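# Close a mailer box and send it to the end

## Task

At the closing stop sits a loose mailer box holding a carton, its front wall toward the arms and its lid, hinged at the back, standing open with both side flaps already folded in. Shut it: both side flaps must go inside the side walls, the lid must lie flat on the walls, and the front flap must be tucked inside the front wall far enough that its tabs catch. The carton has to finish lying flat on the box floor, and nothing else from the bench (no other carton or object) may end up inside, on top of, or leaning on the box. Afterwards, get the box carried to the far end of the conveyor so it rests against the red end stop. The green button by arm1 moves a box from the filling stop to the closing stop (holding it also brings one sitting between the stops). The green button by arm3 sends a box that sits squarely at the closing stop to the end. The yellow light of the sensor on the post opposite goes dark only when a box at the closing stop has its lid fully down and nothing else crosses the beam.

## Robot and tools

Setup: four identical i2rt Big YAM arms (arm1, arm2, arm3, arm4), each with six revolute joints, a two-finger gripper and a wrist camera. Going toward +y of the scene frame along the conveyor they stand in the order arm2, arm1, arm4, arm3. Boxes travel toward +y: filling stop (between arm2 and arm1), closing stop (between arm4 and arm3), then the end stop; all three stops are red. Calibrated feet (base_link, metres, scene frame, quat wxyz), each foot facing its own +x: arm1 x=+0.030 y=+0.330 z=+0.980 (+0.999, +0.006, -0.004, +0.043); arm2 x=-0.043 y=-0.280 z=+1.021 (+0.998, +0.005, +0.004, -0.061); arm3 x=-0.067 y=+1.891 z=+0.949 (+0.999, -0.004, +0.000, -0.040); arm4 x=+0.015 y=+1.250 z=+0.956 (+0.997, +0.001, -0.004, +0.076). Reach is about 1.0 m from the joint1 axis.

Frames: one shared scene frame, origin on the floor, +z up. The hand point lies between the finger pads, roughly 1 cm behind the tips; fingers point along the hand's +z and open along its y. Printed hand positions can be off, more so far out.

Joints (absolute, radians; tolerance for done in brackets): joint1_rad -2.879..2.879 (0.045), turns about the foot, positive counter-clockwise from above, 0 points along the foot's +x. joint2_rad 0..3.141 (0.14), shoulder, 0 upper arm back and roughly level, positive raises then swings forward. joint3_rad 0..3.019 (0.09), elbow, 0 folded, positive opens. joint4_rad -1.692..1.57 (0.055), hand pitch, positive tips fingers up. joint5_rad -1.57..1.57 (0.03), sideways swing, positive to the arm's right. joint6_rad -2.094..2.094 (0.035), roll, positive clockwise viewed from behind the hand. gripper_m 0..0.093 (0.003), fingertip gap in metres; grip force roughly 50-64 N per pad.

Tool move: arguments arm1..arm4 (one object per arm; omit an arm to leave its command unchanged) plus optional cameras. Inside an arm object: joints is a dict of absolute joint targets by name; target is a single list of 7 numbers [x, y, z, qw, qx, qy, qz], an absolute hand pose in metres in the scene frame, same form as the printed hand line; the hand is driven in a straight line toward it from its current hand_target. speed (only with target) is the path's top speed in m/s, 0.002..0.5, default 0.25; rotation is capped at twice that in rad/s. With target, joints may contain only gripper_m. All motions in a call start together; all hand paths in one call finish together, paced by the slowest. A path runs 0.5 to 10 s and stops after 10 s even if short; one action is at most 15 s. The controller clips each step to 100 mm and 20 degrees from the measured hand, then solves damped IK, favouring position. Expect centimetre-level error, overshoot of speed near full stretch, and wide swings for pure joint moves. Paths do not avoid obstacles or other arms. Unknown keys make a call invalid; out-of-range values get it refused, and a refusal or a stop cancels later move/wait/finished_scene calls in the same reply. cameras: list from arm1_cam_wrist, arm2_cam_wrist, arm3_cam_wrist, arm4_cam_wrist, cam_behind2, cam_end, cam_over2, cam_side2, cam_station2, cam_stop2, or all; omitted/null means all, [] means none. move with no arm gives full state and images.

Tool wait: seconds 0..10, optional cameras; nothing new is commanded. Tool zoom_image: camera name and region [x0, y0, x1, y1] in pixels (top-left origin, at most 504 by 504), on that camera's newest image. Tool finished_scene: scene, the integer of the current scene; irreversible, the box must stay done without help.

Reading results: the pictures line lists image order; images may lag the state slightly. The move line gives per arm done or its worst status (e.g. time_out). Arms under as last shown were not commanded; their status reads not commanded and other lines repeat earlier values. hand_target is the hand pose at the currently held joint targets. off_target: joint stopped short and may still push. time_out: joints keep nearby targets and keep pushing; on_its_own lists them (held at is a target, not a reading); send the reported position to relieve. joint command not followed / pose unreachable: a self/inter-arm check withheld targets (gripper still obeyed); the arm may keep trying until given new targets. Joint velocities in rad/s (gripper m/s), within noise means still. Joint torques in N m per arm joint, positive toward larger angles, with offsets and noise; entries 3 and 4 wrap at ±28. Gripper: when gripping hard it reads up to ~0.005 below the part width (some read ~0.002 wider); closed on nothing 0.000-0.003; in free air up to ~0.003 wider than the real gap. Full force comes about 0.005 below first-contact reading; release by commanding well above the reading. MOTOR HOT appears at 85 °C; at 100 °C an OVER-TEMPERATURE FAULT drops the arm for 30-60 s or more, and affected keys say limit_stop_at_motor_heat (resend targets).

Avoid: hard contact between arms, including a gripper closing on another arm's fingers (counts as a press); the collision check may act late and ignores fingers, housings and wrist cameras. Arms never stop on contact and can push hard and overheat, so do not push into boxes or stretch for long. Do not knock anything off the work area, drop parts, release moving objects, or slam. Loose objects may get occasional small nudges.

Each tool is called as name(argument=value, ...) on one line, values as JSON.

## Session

move(cameras=["cam_over2", "cam_station2", "cam_side2", "cam_stop2", "cam_behind2", "arm3_cam_wrist", "arm4_cam_wrist"])

Scene clock: 0.00 s.
Joint torques (N m): no reading
Heat: arm1: hottest joint2_rad 31 °C; arm2: hottest joint3_rad 31 °C; arm3: hottest joint3_rad 35 °C; arm4: hottest joint3_rad 31 °C.
Joint velocities: within noise
arm1.joint_positions: joint1_rad=+0.132 joint2_rad=+0.622 joint3_rad=+1.316 joint4_rad=-1.332 joint5_rad=-0.137 joint6_rad=-0.103 gripper_m=+0.09396
arm1.joint_status: not commanded
arm1.hand: x=+0.2589 y=+0.3986 z=+1.4874 quat_wxyz=(-0.449, +0.170, -0.873, -0.091) (m; scene frame)
arm1.hand_target: x=+0.2573 y=+0.3981 z=+1.5005 quat_wxyz=(-0.462, +0.170, -0.866, -0.092) (m; scene frame)
arm1.hand_status: not commanded
arm2.joint_positions: joint1_rad=-0.114 joint2_rad=+0.604 joint3_rad=+1.372 joint4_rad=-1.337 joint5_rad=-0.127 joint6_rad=-0.314 gripper_m=+0.09396
arm2.joint_status: not commanded
arm2.hand: x=+0.1893 y=-0.3187 z=+1.5541 quat_wxyz=(-0.473, +0.062, -0.876, +0.072) (m; scene frame)
arm2.hand_target: x=+0.1870 y=-0.3182 z=+1.5641 quat_wxyz=(-0.483, +0.063, -0.870, +0.075) (m; scene frame)
arm2.hand_status: not commanded
arm3.joint_positions: joint1_rad=+0.059 joint2_rad=+0.501 joint3_rad=+1.434 joint4_rad=-1.293 joint5_rad=-0.098 joint6_rad=+0.437 gripper_m=+0.09396
arm3.joint_status: not commanded
arm3.hand: x=+0.1130 y=+1.9072 z=+1.5411 quat_wxyz=(-0.549, -0.158, -0.807, -0.154) (m; scene frame)
arm3.hand_target: x=+0.1088 y=+1.9073 z=+1.5507 quat_wxyz=(-0.558, -0.156, -0.800, -0.155) (m; scene frame)
arm3.hand_status: not commanded
arm4.joint_positions: joint1_rad=+0.128 joint2_rad=+0.531 joint3_rad=+1.333 joint4_rad=-1.293 joint5_rad=-0.004 joint6_rad=-0.048 gripper_m=+0.09396
arm4.joint_status: not commanded
arm4.hand: x=+0.2141 y=+1.3074 z=+1.4975 quat_wxyz=(-0.514, +0.141, -0.844, -0.062) (m; scene frame)
arm4.hand_target: x=+0.2112 y=+1.3066 z=+1.5101 quat_wxyz=(-0.527, +0.139, -0.836, -0.063) (m; scene frame)
arm4.hand_status: not commanded
pictures: arm3_cam_wrist, arm4_cam_wrist, cam_behind2, cam_over2, cam_side2, cam_station2, cam_stop2
Images, in order (width x height): arm3_cam_wrist 672x504, arm4_cam_wrist 672x504, cam_behind2 896x504, cam_over2 896x504, cam_side2 896x504, cam_station2 896x504, cam_stop2 896x504.

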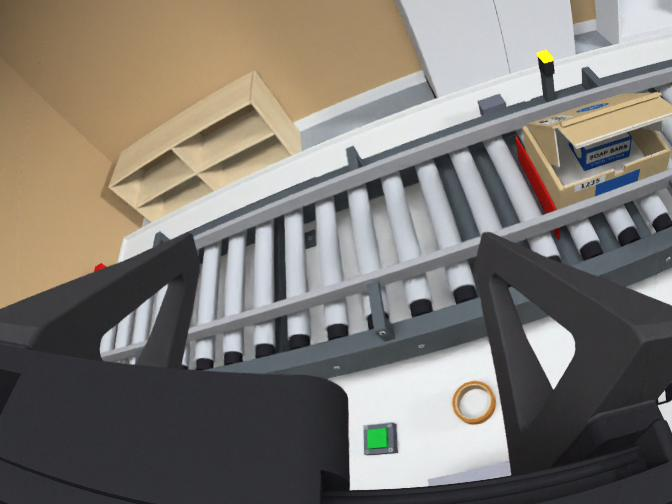

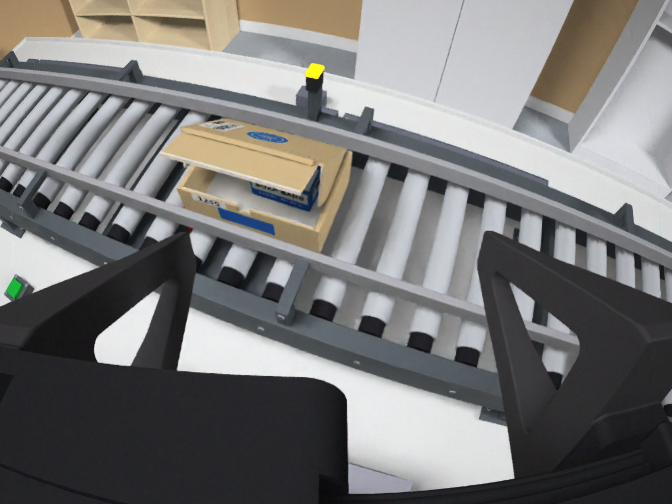

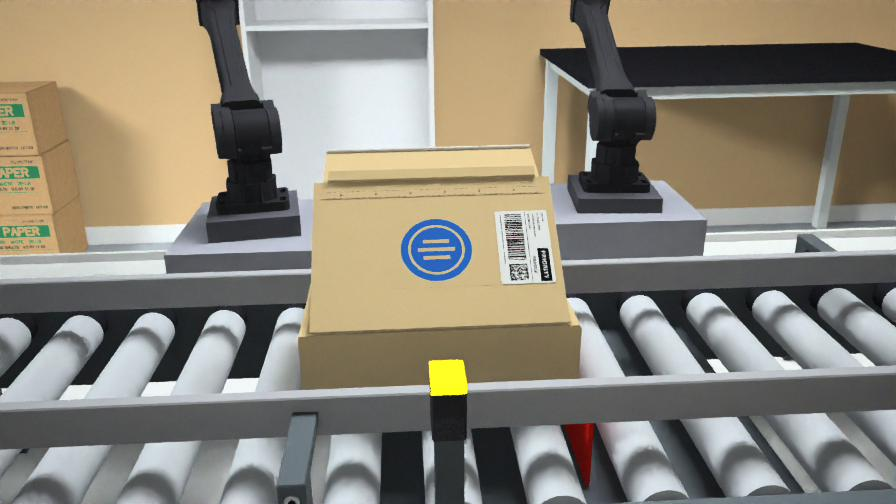

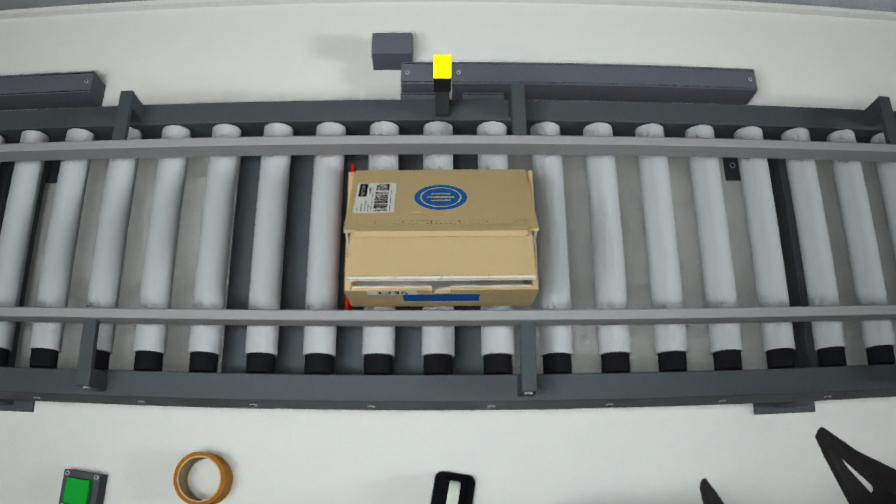

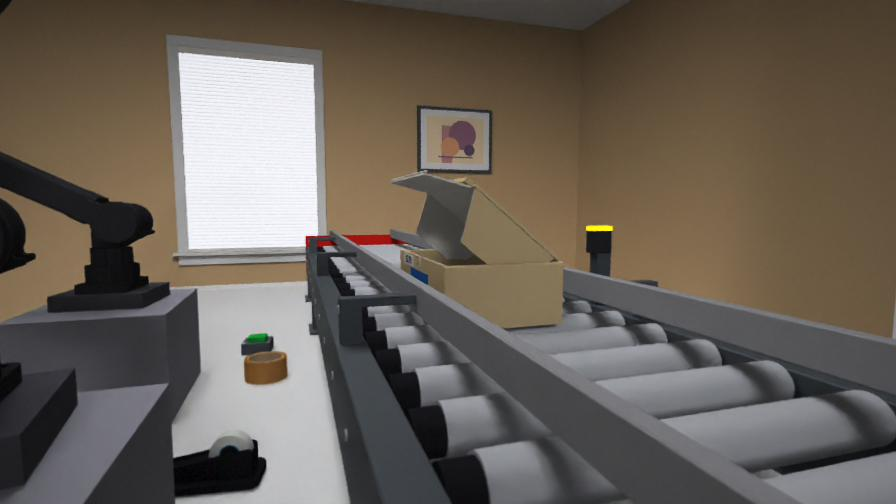

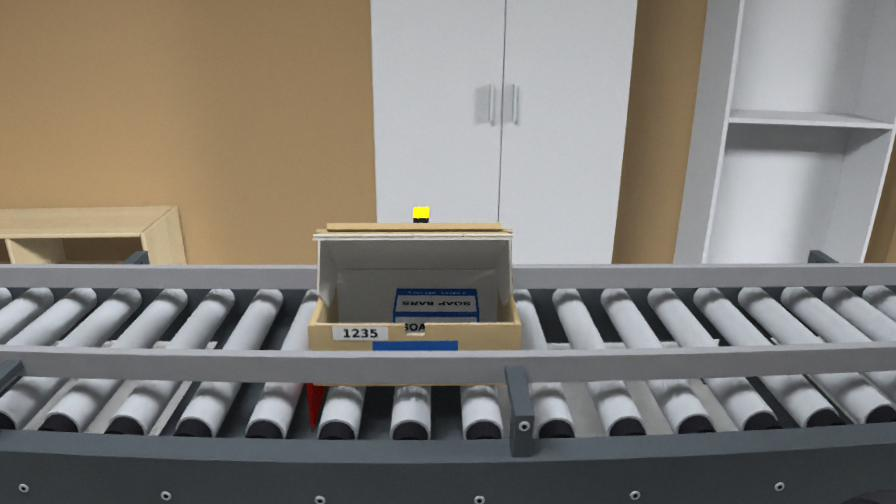

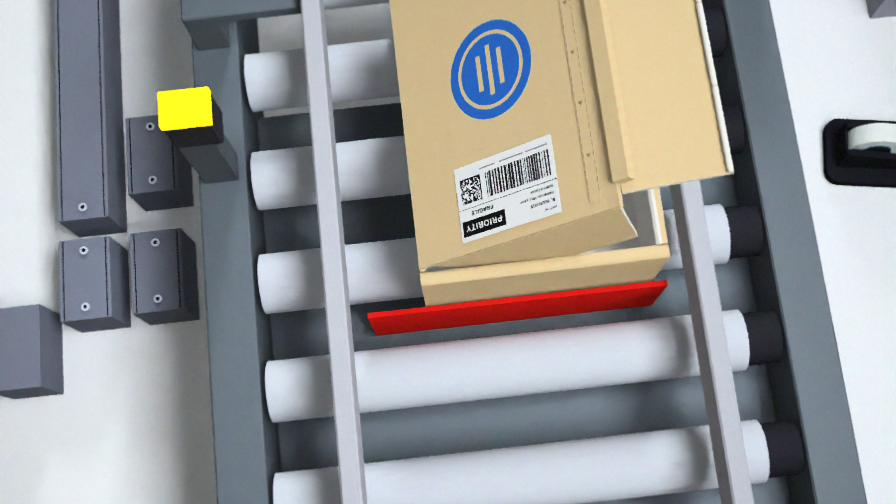

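zoom_image(camera="cam_over2", region=[330, 150, 560, 320])

zoom_image(camera="cam_station2", region=[290, 200, 550, 400])

zoom_image(camera="cam_side2", region=[370, 150, 610, 350])

zoom_image(camera="cam_stop2", region=[380, 0, 760, 340])

Scaled by 2.191 from the camera's 896x504 image, which has a finer 1280x720 frame.

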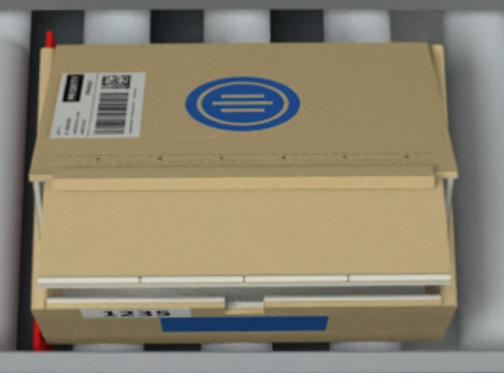

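Scaled by 1.938 from the camera's 896x504 image, which has a finer 1280x720 frame.

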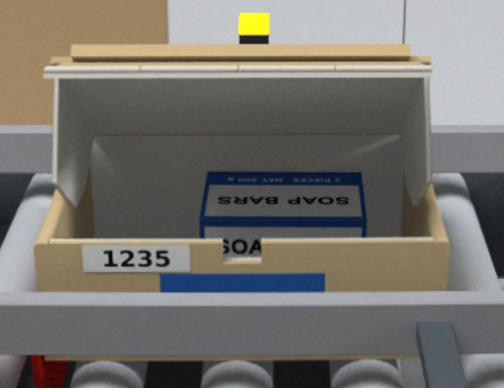

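Scaled by 2.100 from the camera's 896x504 image, which has a finer 1280x720 frame.

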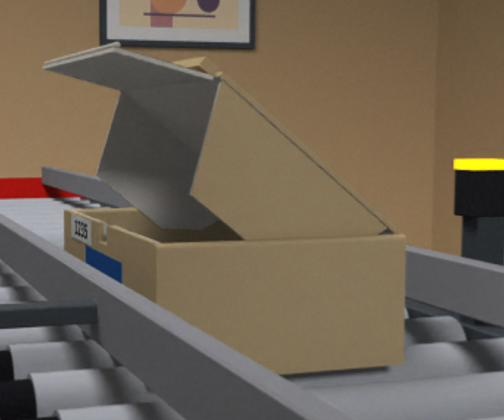

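Scaled by 1.326 from the camera's 896x504 image, which has a finer 1280x720 frame.

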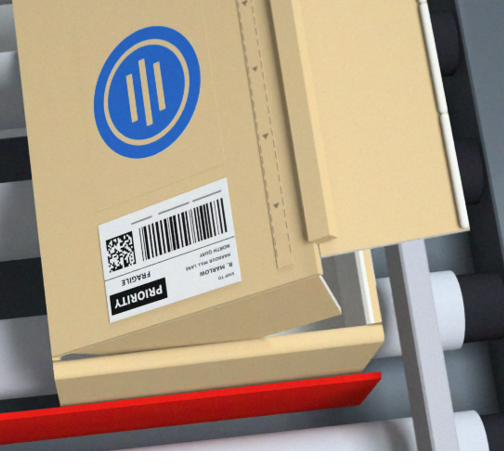

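move(arm3={"target": [0.55, 1.59, 1.21, 0.12744, 0.21459, 0.96794, -0.02825], "speed": 0.4, "joints": {"gripper_m": 0.0}}, arm4={"target": [0.44, 1.48, 1.21, 0.25269, -0.20907, 0.94304, 0.05602], "speed": 0.4, "joints": {"gripper_m": 0.0}}, cameras=["cam_over2", "cam_station2", "cam_side2", "cam_stop2", "arm3_cam_wrist", "arm4_cam_wrist"])

Scene clock: 262.47 s.
Joint torques (N m): arm1=[0.26 1.73 9.54 1.61 -0.04 0.06] | arm2=[-0.38 1.85 9.05 2.18 -0.25 -0.04] | arm3=[0.5 -15.85 12.29 1.06 0.12 -0.06] | arm4=[0.21 -8.94 15.39 1.17 -0.19 0.22]
Heat: arm1: hottest joint3_rad 38 °C; arm2: hottest joint3_rad 41 °C; arm3: hottest joint3_rad 45 °C; arm4: hottest joint3_rad 40 °C.
move: arm3 off_target; arm4 off_target
Joint velocities: within noise
arm1, arm2: as last shown
arm3.joint_positions: joint1_rad=-0.390 joint2_rad=+1.986 joint3_rad=+2.099 joint4_rad=-1.439 joint5_rad=-0.016 joint6_rad=-0.012 gripper_m=+0.00064
arm3.joint_status: all done
arm3.hand: x=+0.5368 y=+1.5879 z=+1.2047 quat_wxyz=(-0.121, -0.224, -0.967, +0.025) (m; scene frame)
arm3.hand_target: x=+0.5495 y=+1.5904 z=+1.2100 quat_wxyz=(-0.128, -0.215, -0.968, +0.028) (m; scene frame)
arm3.hand_status: off_target (0.014 m and 1.4 deg from the pose sent, 0.633 m and 56.7 deg at the start)
arm4.joint_positions: joint1_rad=+0.343 joint2_rad=+1.303 joint3_rad=+1.106 joint4_rad=-0.941 joint5_rad=+0.036 joint6_rad=+0.055 gripper_m=+0.00039
arm4.joint_status: all done
arm4.hand: x=+0.4253 y=+1.4645 z=+1.1760 quat_wxyz=(-0.216, +0.209, -0.953, -0.042) (m; scene frame)
arm4.hand_target: x=+0.4381 y=+1.4789 z=+1.2104 quat_wxyz=(-0.253, +0.209, -0.943, -0.056) (m; scene frame)
arm4.hand_status: off_target (0.040 m and 4.6 deg from the pose sent, 0.404 m and 33.1 deg at the start)
pictures: arm3_cam_wrist, arm4_cam_wrist, cam_over2, cam_side2, cam_station2, cam_stop2
Images, in order (width x height): arm3_cam_wrist 672x504, arm4_cam_wrist 672x504, cam_over2 896x504, cam_side2 896x504, cam_station2 896x504, cam_stop2 896x504.

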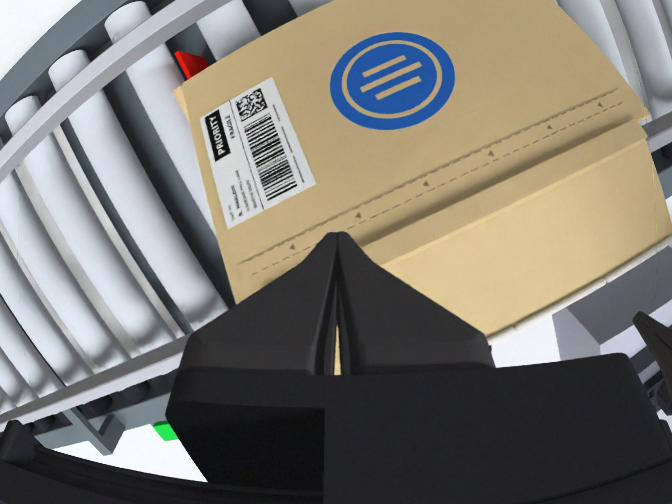

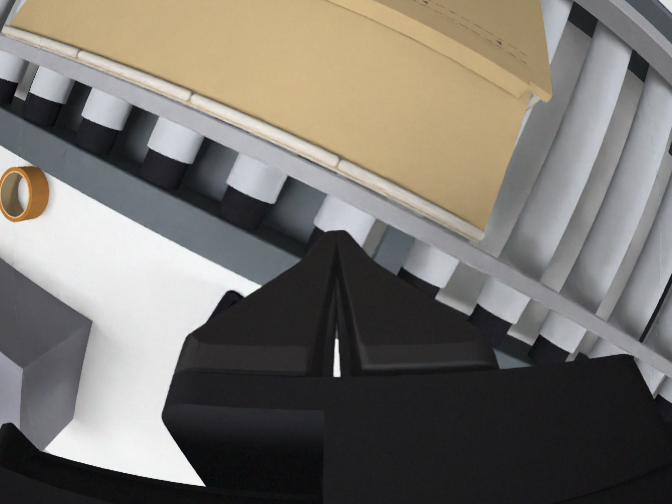

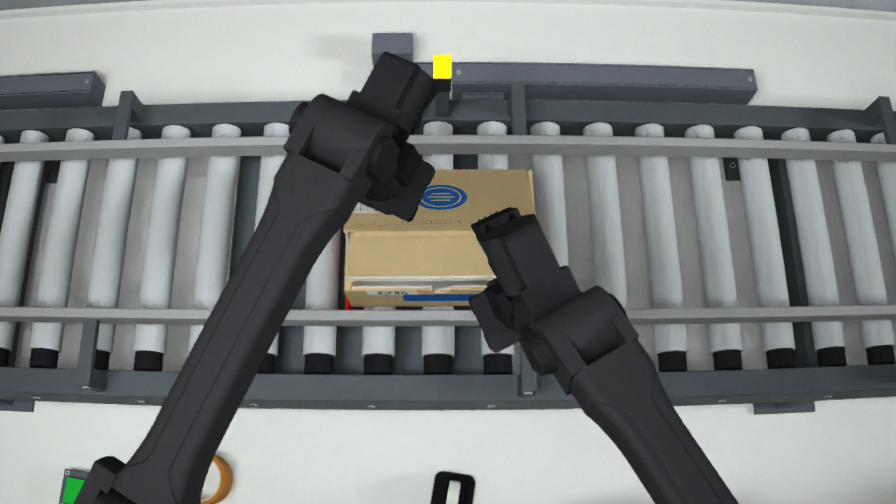

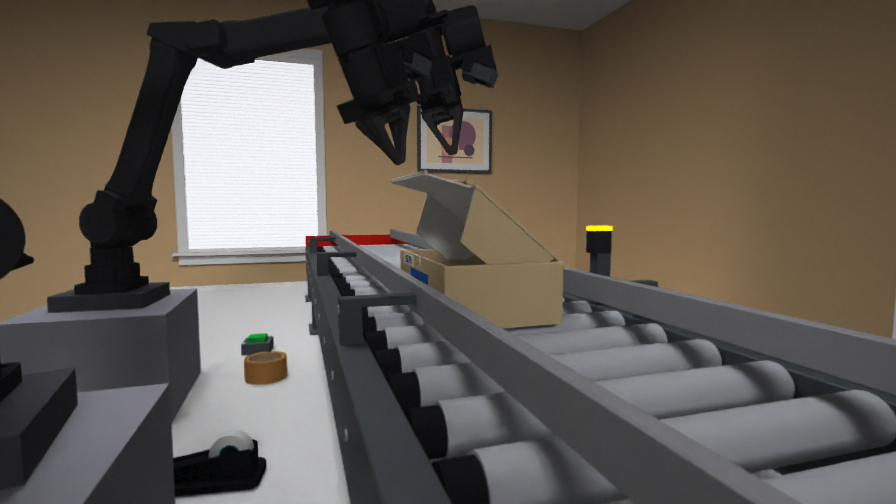

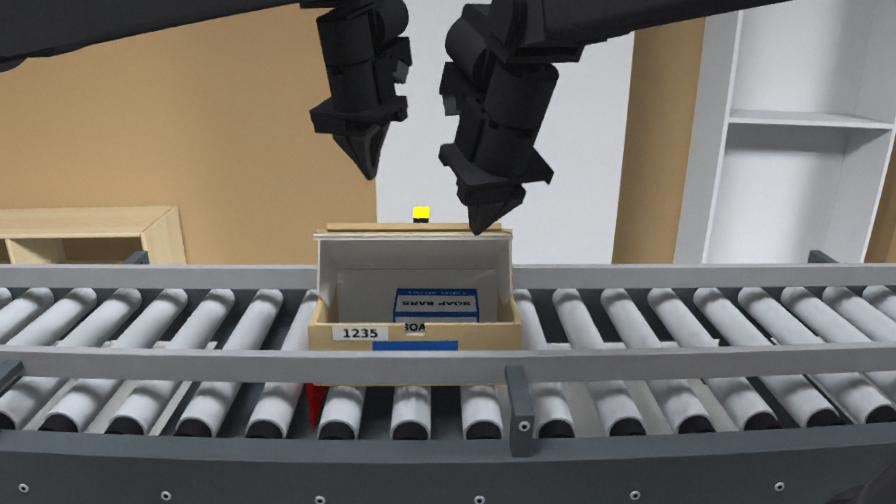

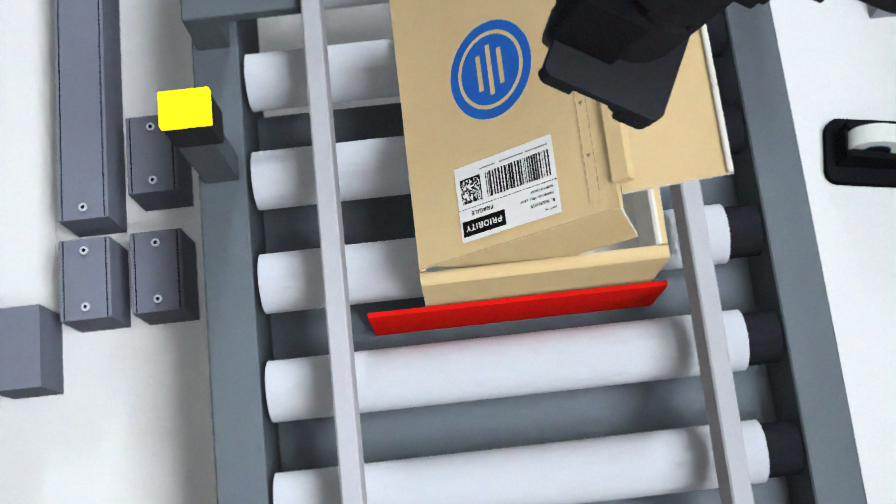

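move(arm4={"target": [0.467, 1.502, 1.197, 0.25269, -0.20907, 0.94304, 0.05602], "speed": 0.2}, cameras=["cam_side2"])

move(arm4={"target": [0.470, 1.50, 1.149, 0.33391, -0.20339, 0.91743, 0.07403], "speed": 0.15}, cameras=["cam_side2", "arm4_cam_wrist", "cam_station2"])

Scene clock: 301.77 s.
Joint torques (N m): arm1=[0.38 1.96 9.54 1.63 -0.03 0.05] | arm2=[-0.32 1.85 9.05 2.15 -0.25 -0.05] | arm3=[0.62 -15.79 12.31 1.07 0.12 -0.08] | arm4=[0.15 -9.29 15.47 1.21 0 0.23]
Heat: arm1: hottest joint3_rad 38 °C; arm2: hottest joint3_rad 41 °C; arm3: hottest joint3_rad 47 °C; arm4: hottest joint3_rad 43 °C.
move: arm4 off_target
Joint velocities: within noise
arm1, arm2, arm3: as last shown
arm3.joint_positions: joint1_rad=-0.390 joint2_rad=+1.986 joint3_rad=+2.099 joint4_rad=-1.440 joint5_rad=-0.016 joint6_rad=-0.012 gripper_m=+0.00064
arm3.hand: x=+0.5367 y=+1.5879 z=+1.2047 quat_wxyz=(-0.121, -0.224, -0.967, +0.025) (m; scene frame)
arm4.joint_positions: joint1_rad=+0.358 joint2_rad=+1.386 joint3_rad=+1.159 joint4_rad=-0.901 joint5_rad=+0.038 joint6_rad=+0.067 gripper_m=+0.00039
arm4.joint_status: not commanded
arm4.hand: x=+0.4498 y=+1.4859 z=+1.1675 quat_wxyz=(-0.220, +0.210, -0.951, -0.045) (m; scene frame)
arm4.hand_target: x=+0.4650 y=+1.5010 z=+1.1973 quat_wxyz=(-0.253, +0.209, -0.943, -0.056) (m; scene frame)
arm4.hand_status: off_target (0.038 m and 4.1 deg from the pose sent, 0.060 m and 4.7 deg at the start)
pictures: cam_side2
Images, in order (width x height): cam_side2 896x504.

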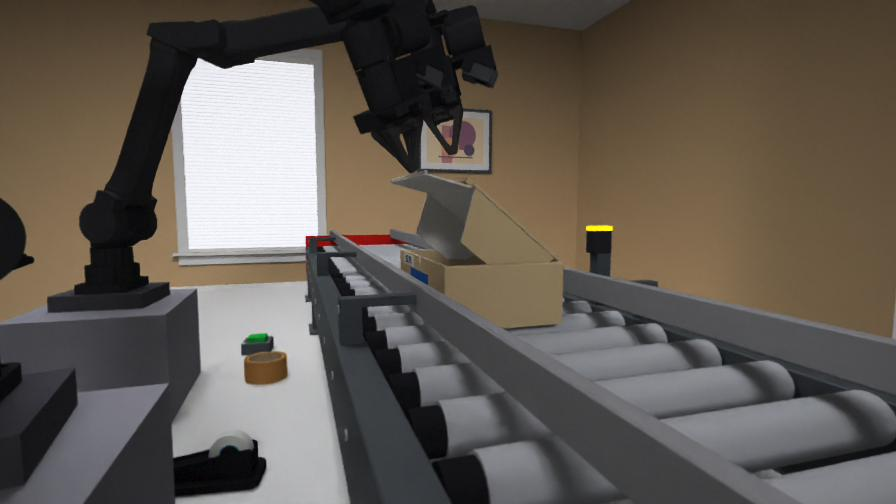

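Scene clock: 303.17 s.
Joint torques (N m): arm1=[0.38 2.02 9.44 1.62 -0.04 0.07] | arm2=[-0.26 1.85 9.06 2.14 -0.25 -0.05] | arm3=[0.56 -15.68 12.27 1.11 0.11 -0.07] | arm4=[-0.03 -10.17 9.85 1.52 0.02 0.13]
Heat: arm1: hottest joint3_rad 38 °C; arm2: hottest joint3_rad 41 °C; arm3: hottest joint3_rad 47 °C; arm4: hottest joint3_rad 43 °C.
move: arm4 done
Joint velocities: within noise
arm1, arm2, arm3: as last shown
arm4.joint_positions: joint1_rad=+0.358 joint2_rad=+1.371 joint3_rad=+0.993 joint4_rad=-0.532 joint5_rad=+0.049 joint6_rad=+0.067 gripper_m=+0.00039
arm4.joint_status: not commanded
arm4.hand: x=+0.4706 y=+1.4952 z=+1.1406 quat_wxyz=(-0.322, +0.200, -0.923, -0.070) (m; scene frame)
arm4.hand_target: x=+0.4699 y=+1.5000 z=+1.1489 quat_wxyz=(-0.334, +0.203, -0.917, -0.074) (m; scene frame)
arm4.hand_status: done (0.010 m and 1.6 deg from the pose sent, 0.031 m and 14.1 deg at the start)
pictures: arm4_cam_wrist, cam_side2, cam_station2
Images, in order (width x height): arm4_cam_wrist 672x504, cam_side2 896x504, cam_station2 896x504.

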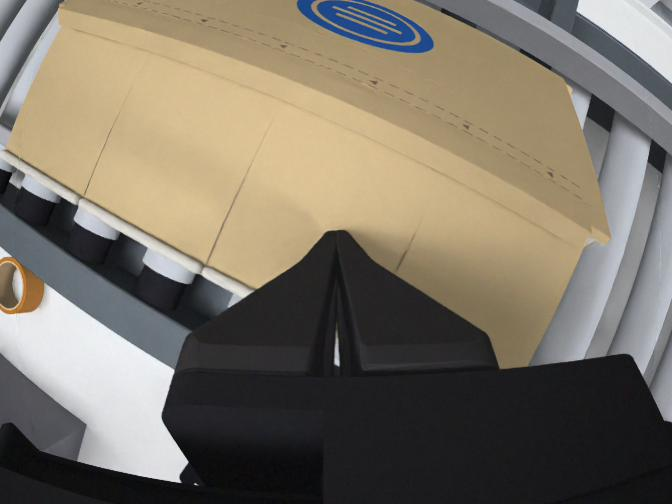

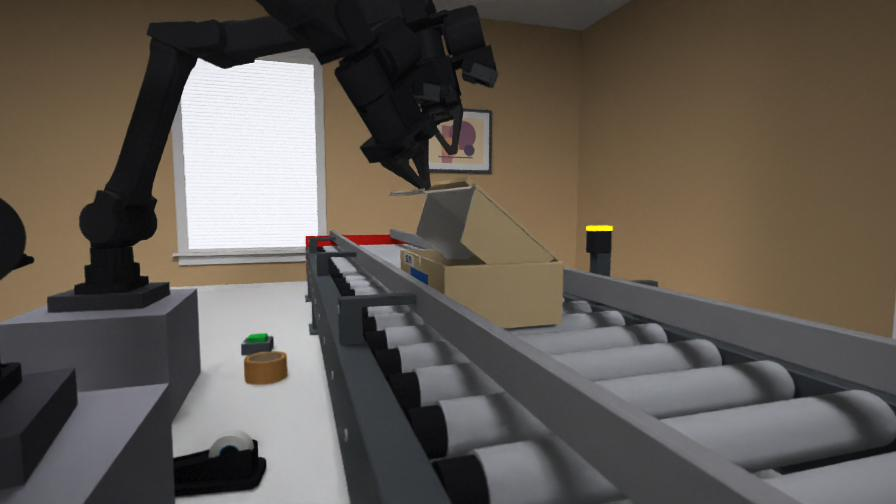

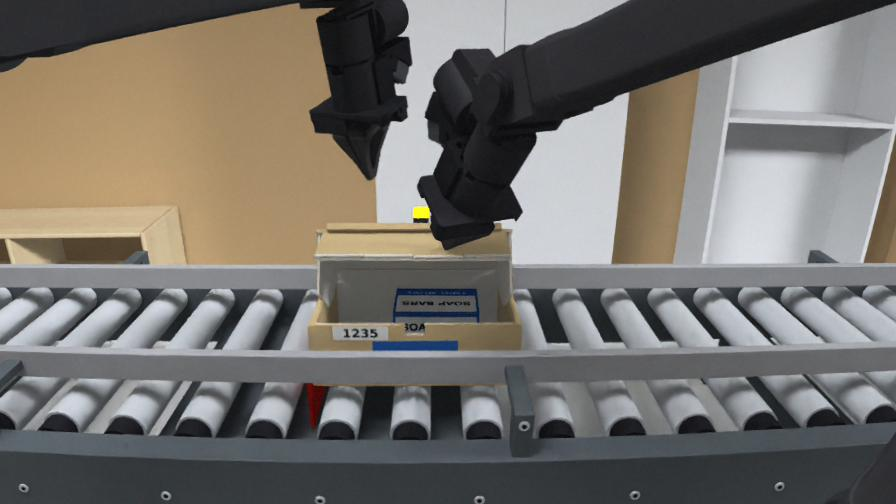

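move(arm4={"target": [0.476, 1.497, 1.107, 0.41260, -0.19616, 0.88483, 0.09147], "speed": 0.15}, cameras=["cam_side2"])

move(arm4={"target": [0.500, 1.497, 1.085, 0.47332, -0.18930, 0.85389, 0.10493], "speed": 0.12}, cameras=["cam_side2", "arm4_cam_wrist", "cam_station2", "cam_over2"])

Scene clock: 324.23 s.
Joint torques (N m): arm1=[0.26 1.79 9.46 1.63 -0.05 0.09] | arm2=[-0.26 1.85 9.06 2.15 -0.25 -0.05] | arm3=[0.62 -15.97 12.27 1.06 0.12 -0.09] | arm4=[-0.67 -7.71 9.35 1.78 0 0.06]
Heat: arm1: hottest joint3_rad 38 °C; arm2: hottest joint3_rad 41 °C; arm3: hottest joint3_rad 49 °C; arm4: hottest joint3_rad 42 °C.
move: arm4 done
Joint velocities: within noise
arm1, arm2, arm3: as last shown
arm4.joint_positions: joint1_rad=+0.358 joint2_rad=+1.371 joint3_rad=+0.804 joint4_rad=-0.147 joint5_rad=+0.053 joint6_rad=+0.058 gripper_m=+0.00039
arm4.joint_status: not commanded
arm4.hand: x=+0.4733 y=+1.4959 z=+1.1097 quat_wxyz=(-0.410, +0.193, -0.887, -0.094) (m; scene frame)
arm4.hand_target: x=+0.4759 y=+1.4970 z=+1.1069 quat_wxyz=(-0.412, +0.196, -0.885, -0.092) (m; scene frame)
arm4.hand_status: done (0.004 m and 0.6 deg from the pose sent, 0.034 m and 11.6 deg at the start)
pictures: cam_side2
Images, in order (width x height): cam_side2 896x504.

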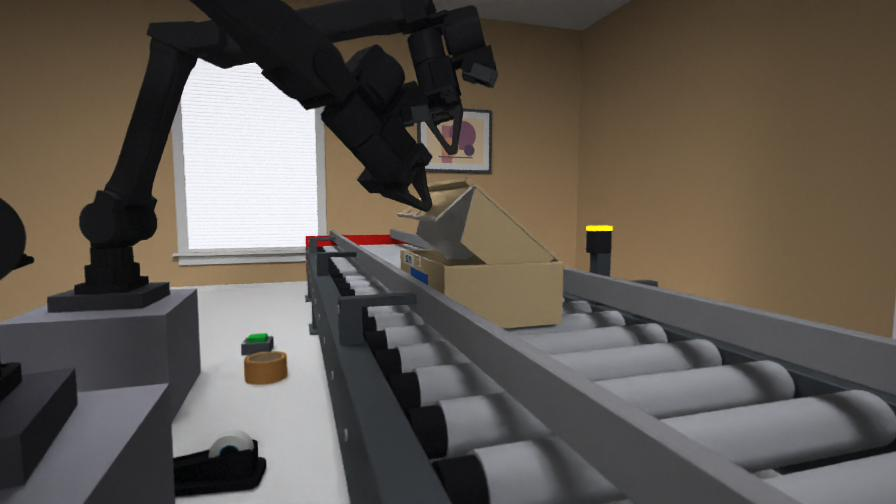

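Scene clock: 325.53 s.
Joint torques (N m): arm1=[0.15 1.67 9.46 1.57 -0.04 0.07] | arm2=[-0.21 1.9 9.05 2.17 -0.25 -0.04] | arm3=[0.56 -15.79 12.23 1.11 0.12 -0.07] | arm4=[-1.9 -8.47 8.76 2.03 -0.15 0.07]
Heat: arm1: hottest joint3_rad 38 °C; arm2: hottest joint3_rad 41 °C; arm3: hottest joint3_rad 49 °C; arm4: hottest joint3_rad 42 °C.
move: arm4 done
Joint velocities: within noise
arm1, arm2, arm3: as last shown
arm4.joint_positions: joint1_rad=+0.347 joint2_rad=+1.471 joint3_rad=+0.740 joint4_rad=+0.150 joint5_rad=+0.041 joint6_rad=+0.036 gripper_m=+0.00039
arm4.joint_status: not commanded
arm4.hand: x=+0.4929 y=+1.5025 z=+1.0850 quat_wxyz=(-0.467, +0.193, -0.856, -0.108) (m; scene frame)
arm4.hand_target: x=+0.4998 y=+1.4969 z=+1.0850 quat_wxyz=(-0.473, +0.189, -0.854, -0.105) (m; scene frame)
arm4.hand_status: done (0.009 m and 1.0 deg from the pose sent, 0.036 m and 8.3 deg at the start)
pictures: arm4_cam_wrist, cam_over2, cam_side2, cam_station2
Images, in order (width x height): arm4_cam_wrist 672x504, cam_over2 896x504, cam_side2 896x504, cam_station2 896x504.

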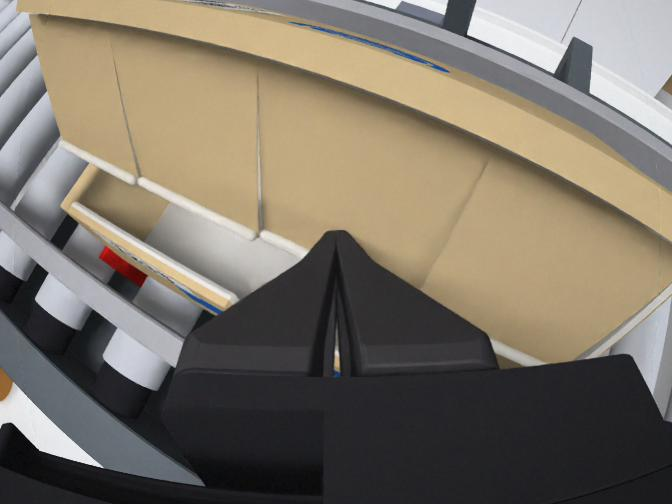

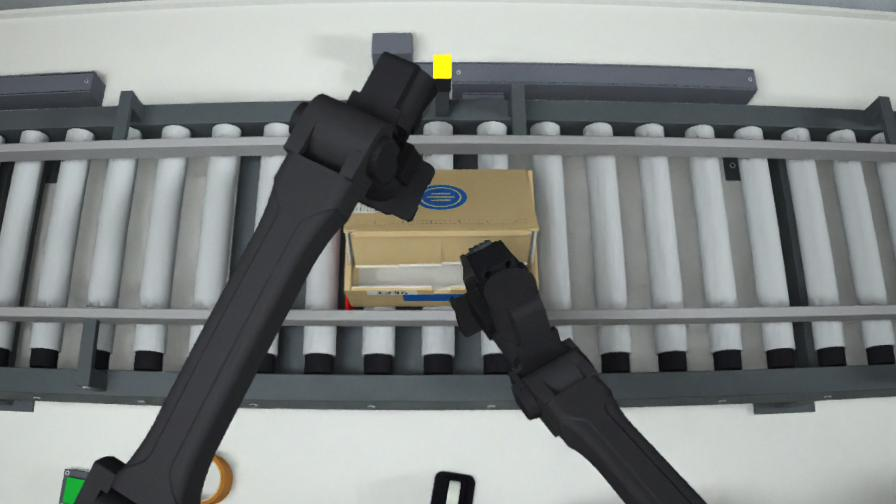

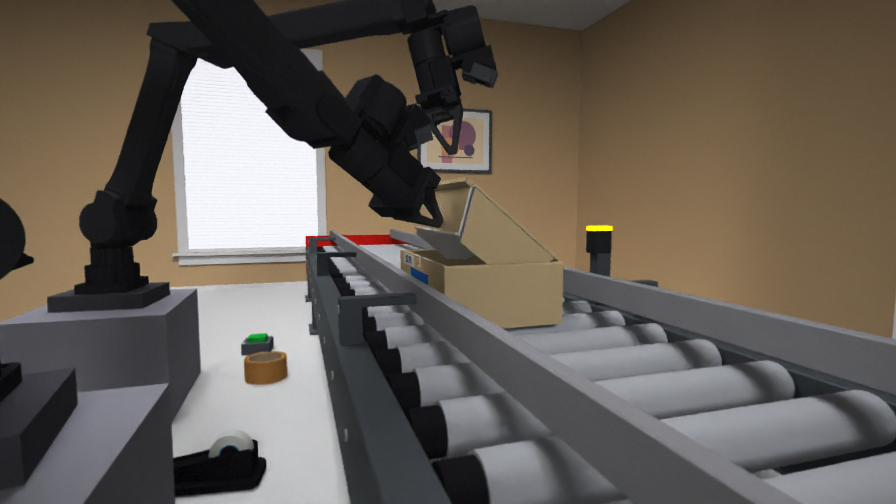

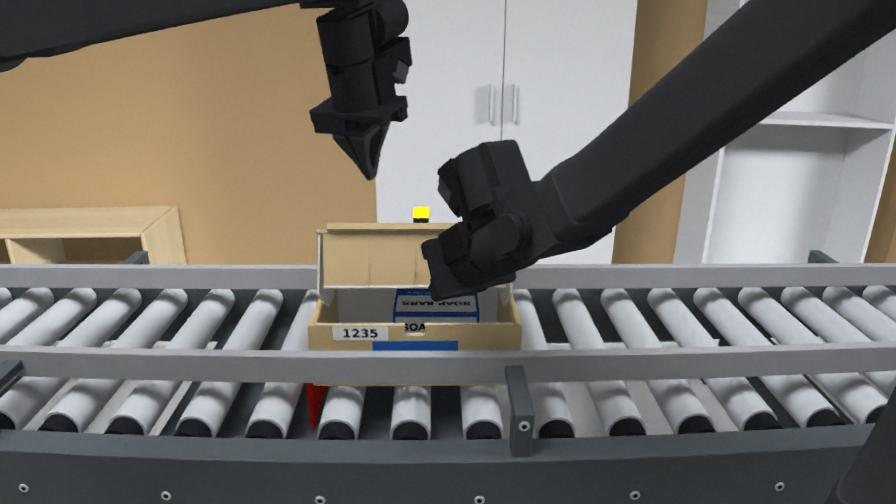

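move(arm4={"target": [0.513, 1.497, 1.080, 0.50283, -0.18553, 0.83686, 0.11148], "speed": 0.1}, arm3={"target": [0.5405, 1.5885, 1.145, 0.12744, 0.21459, 0.96794, -0.02825], "speed": 0.15}, cameras=["cam_side2", "arm4_cam_wrist", "cam_station2", "cam_over2"])

zoom_image(camera="cam_over2", region=[330, 150, 560, 320])

Scene clock: 345.57 s.
Joint torques (N m): arm1=[0.15 1.79 9.48 1.57 -0.03 0.06] | arm2=[-0.21 1.85 9.05 2.14 -0.25 -0.05] | arm3=[-0.03 -18.61 8.88 1.96 0.05 -0.07] | arm4=[-1.9 -8.82 8.4 2.07 -0.14 0.07]
Heat: arm1: hottest joint3_rad 38 °C; arm2: hottest joint3_rad 42 °C; arm3: hottest joint3_rad 50 °C; arm4: hottest joint3_rad 41 °C.
move: arm3 done; arm4 done
Joint velocities: within noise
arm1, arm2: as last shown
arm3.joint_positions: joint1_rad=-0.390 joint2_rad=+1.985 joint3_rad=+1.925 joint4_rad=-1.275 joint5_rad=-0.016 joint6_rad=-0.020 gripper_m=+0.00064
arm3.joint_status: not commanded
arm3.hand: x=+0.5363 y=+1.5876 z=+1.1385 quat_wxyz=(-0.117, -0.221, -0.968, +0.024) (m; scene frame)
arm3.hand_target: x=+0.5405 y=+1.5886 z=+1.1452 quat_wxyz=(-0.128, -0.215, -0.968, +0.028) (m; scene frame)
arm3.hand_status: done (0.008 m and 1.5 deg from the pose sent, 0.060 m and 1.4 deg at the start)
arm4.joint_positions: joint1_rad=+0.334 joint2_rad=+1.523 joint3_rad=+0.727 joint4_rad=+0.284 joint5_rad=+0.030 joint6_rad=+0.026 gripper_m=+0.00039
arm4.joint_status: not commanded
arm4.hand: x=+0.5058 y=+1.5033 z=+1.0794 quat_wxyz=(-0.496, +0.189, -0.840, -0.116) (m; scene frame)
arm4.hand_target: x=+0.5128 y=+1.4969 z=+1.0800 quat_wxyz=(-0.503, +0.186, -0.837, -0.111) (m; scene frame)
arm4.hand_status: done (0.010 m and 1.1 deg from the pose sent, 0.021 m and 4.8 deg at the start)
pictures: arm4_cam_wrist, cam_over2, cam_side2, cam_station2
Images, in order (width x height): arm4_cam_wrist 672x504, cam_over2 896x504, cam_side2 896x504, cam_station2 896x504.

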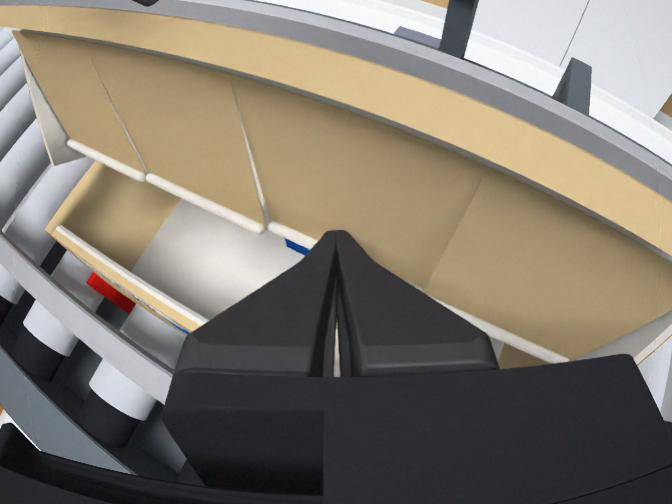

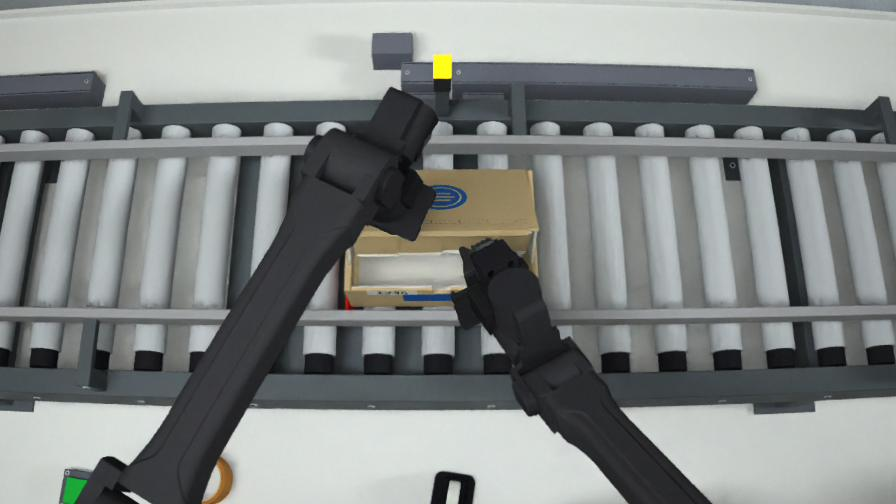

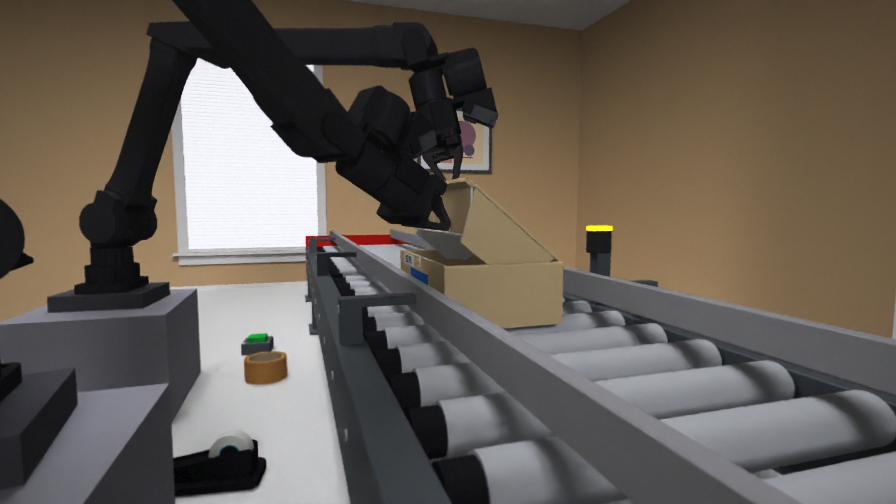

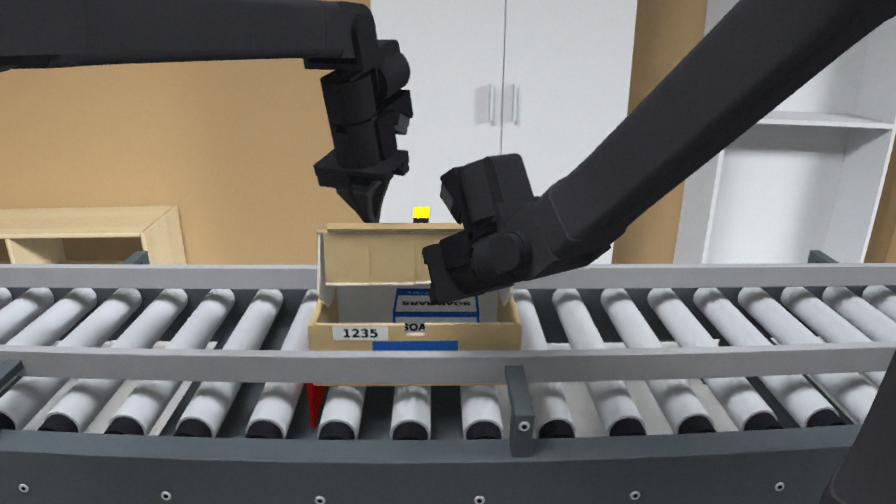

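Scaled by 2.191 from the camera's 896x504 image, which has a finer 1280x720 frame.

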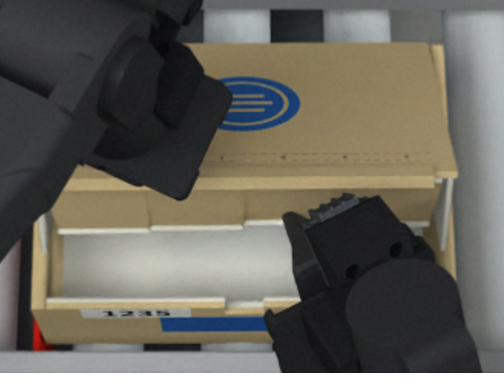

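move(arm4={"target": [0.513, 1.497, 1.065, 0.50283, -0.18553, 0.83686, 0.11148], "speed": 0.1}, arm3={"target": [0.535, 1.5885, 1.090, 0.12744, 0.21459, 0.96794, -0.02825], "speed": 0.1}, cameras=["cam_side2", "arm4_cam_wrist", "cam_station2"])

Scene clock: 363.77 s.
Joint torques (N m): arm1=[0.26 1.85 9.44 1.65 -0.05 0.06] | arm2=[-0.26 1.79 9.05 2.17 -0.25 -0.04] | arm3=[-0.21 -17.9 7.97 1.87 0.01 -0.08] | arm4=[-1.85 -9.52 8.39 2.3 -0.08 0.06]
Heat: arm1: hottest joint3_rad 38 °C; arm2: hottest joint3_rad 42 °C; arm3: hottest joint3_rad 49 °C; arm4: hottest joint3_rad 41 °C.
move: arm3 done; arm4 off_target
Joint velocities: within noise
arm1, arm2: as last shown
arm3.joint_positions: joint1_rad=-0.390 joint2_rad=+1.985 joint3_rad=+1.800 joint4_rad=-1.128 joint5_rad=-0.016 joint6_rad=-0.023 gripper_m=+0.00064
arm3.joint_status: not commanded
arm3.hand: x=+0.5357 y=+1.5876 z=+1.0924 quat_wxyz=(-0.127, -0.219, -0.967, +0.027) (m; scene frame)
arm3.hand_target: x=+0.5350 y=+1.5885 z=+1.0901 quat_wxyz=(-0.127, -0.215, -0.968, +0.028) (m; scene frame)
arm3.hand_status: done (0.003 m and 0.5 deg from the pose sent, 0.048 m and 1.5 deg at the start)
arm4.joint_positions: joint1_rad=+0.333 joint2_rad=+1.566 joint3_rad=+0.709 joint4_rad=+0.328 joint5_rad=+0.029 joint6_rad=+0.026 gripper_m=+0.00039
arm4.joint_status: not commanded
arm4.hand: x=+0.5034 y=+1.5018 z=+1.0574 quat_wxyz=(-0.488, +0.191, -0.844, -0.114) (m; scene frame)
arm4.hand_target: x=+0.5127 y=+1.4969 z=+1.0650 quat_wxyz=(-0.503, +0.186, -0.837, -0.111) (m; scene frame)
arm4.hand_status: off_target (0.013 m and 1.9 deg from the pose sent, 0.017 m and 1.1 deg at the start)
pictures: arm4_cam_wrist, cam_side2, cam_station2
Images, in order (width x height): arm4_cam_wrist 672x504, cam_side2 896x504, cam_station2 896x504.

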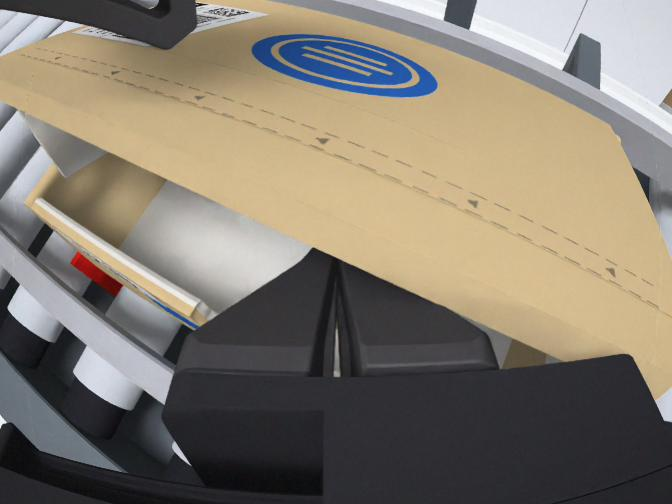

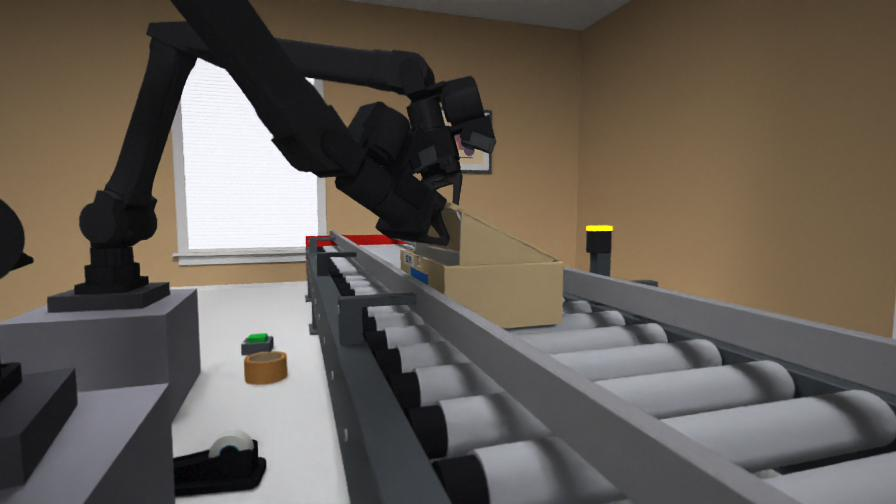

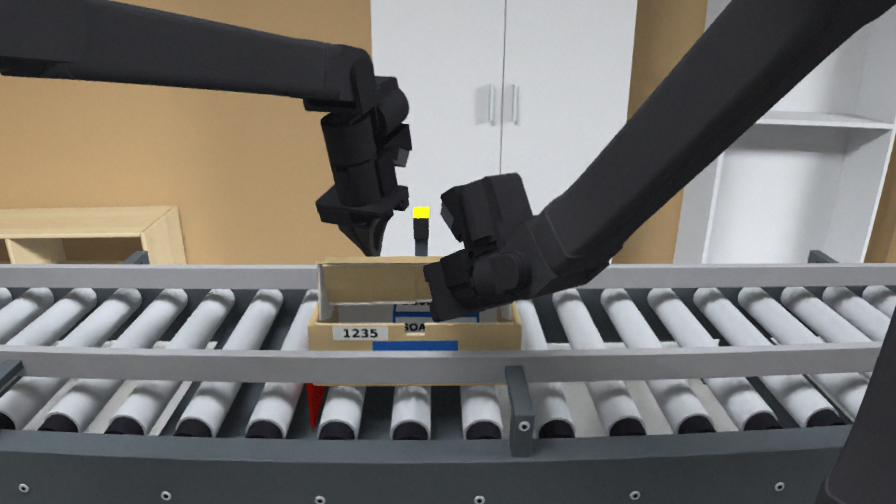

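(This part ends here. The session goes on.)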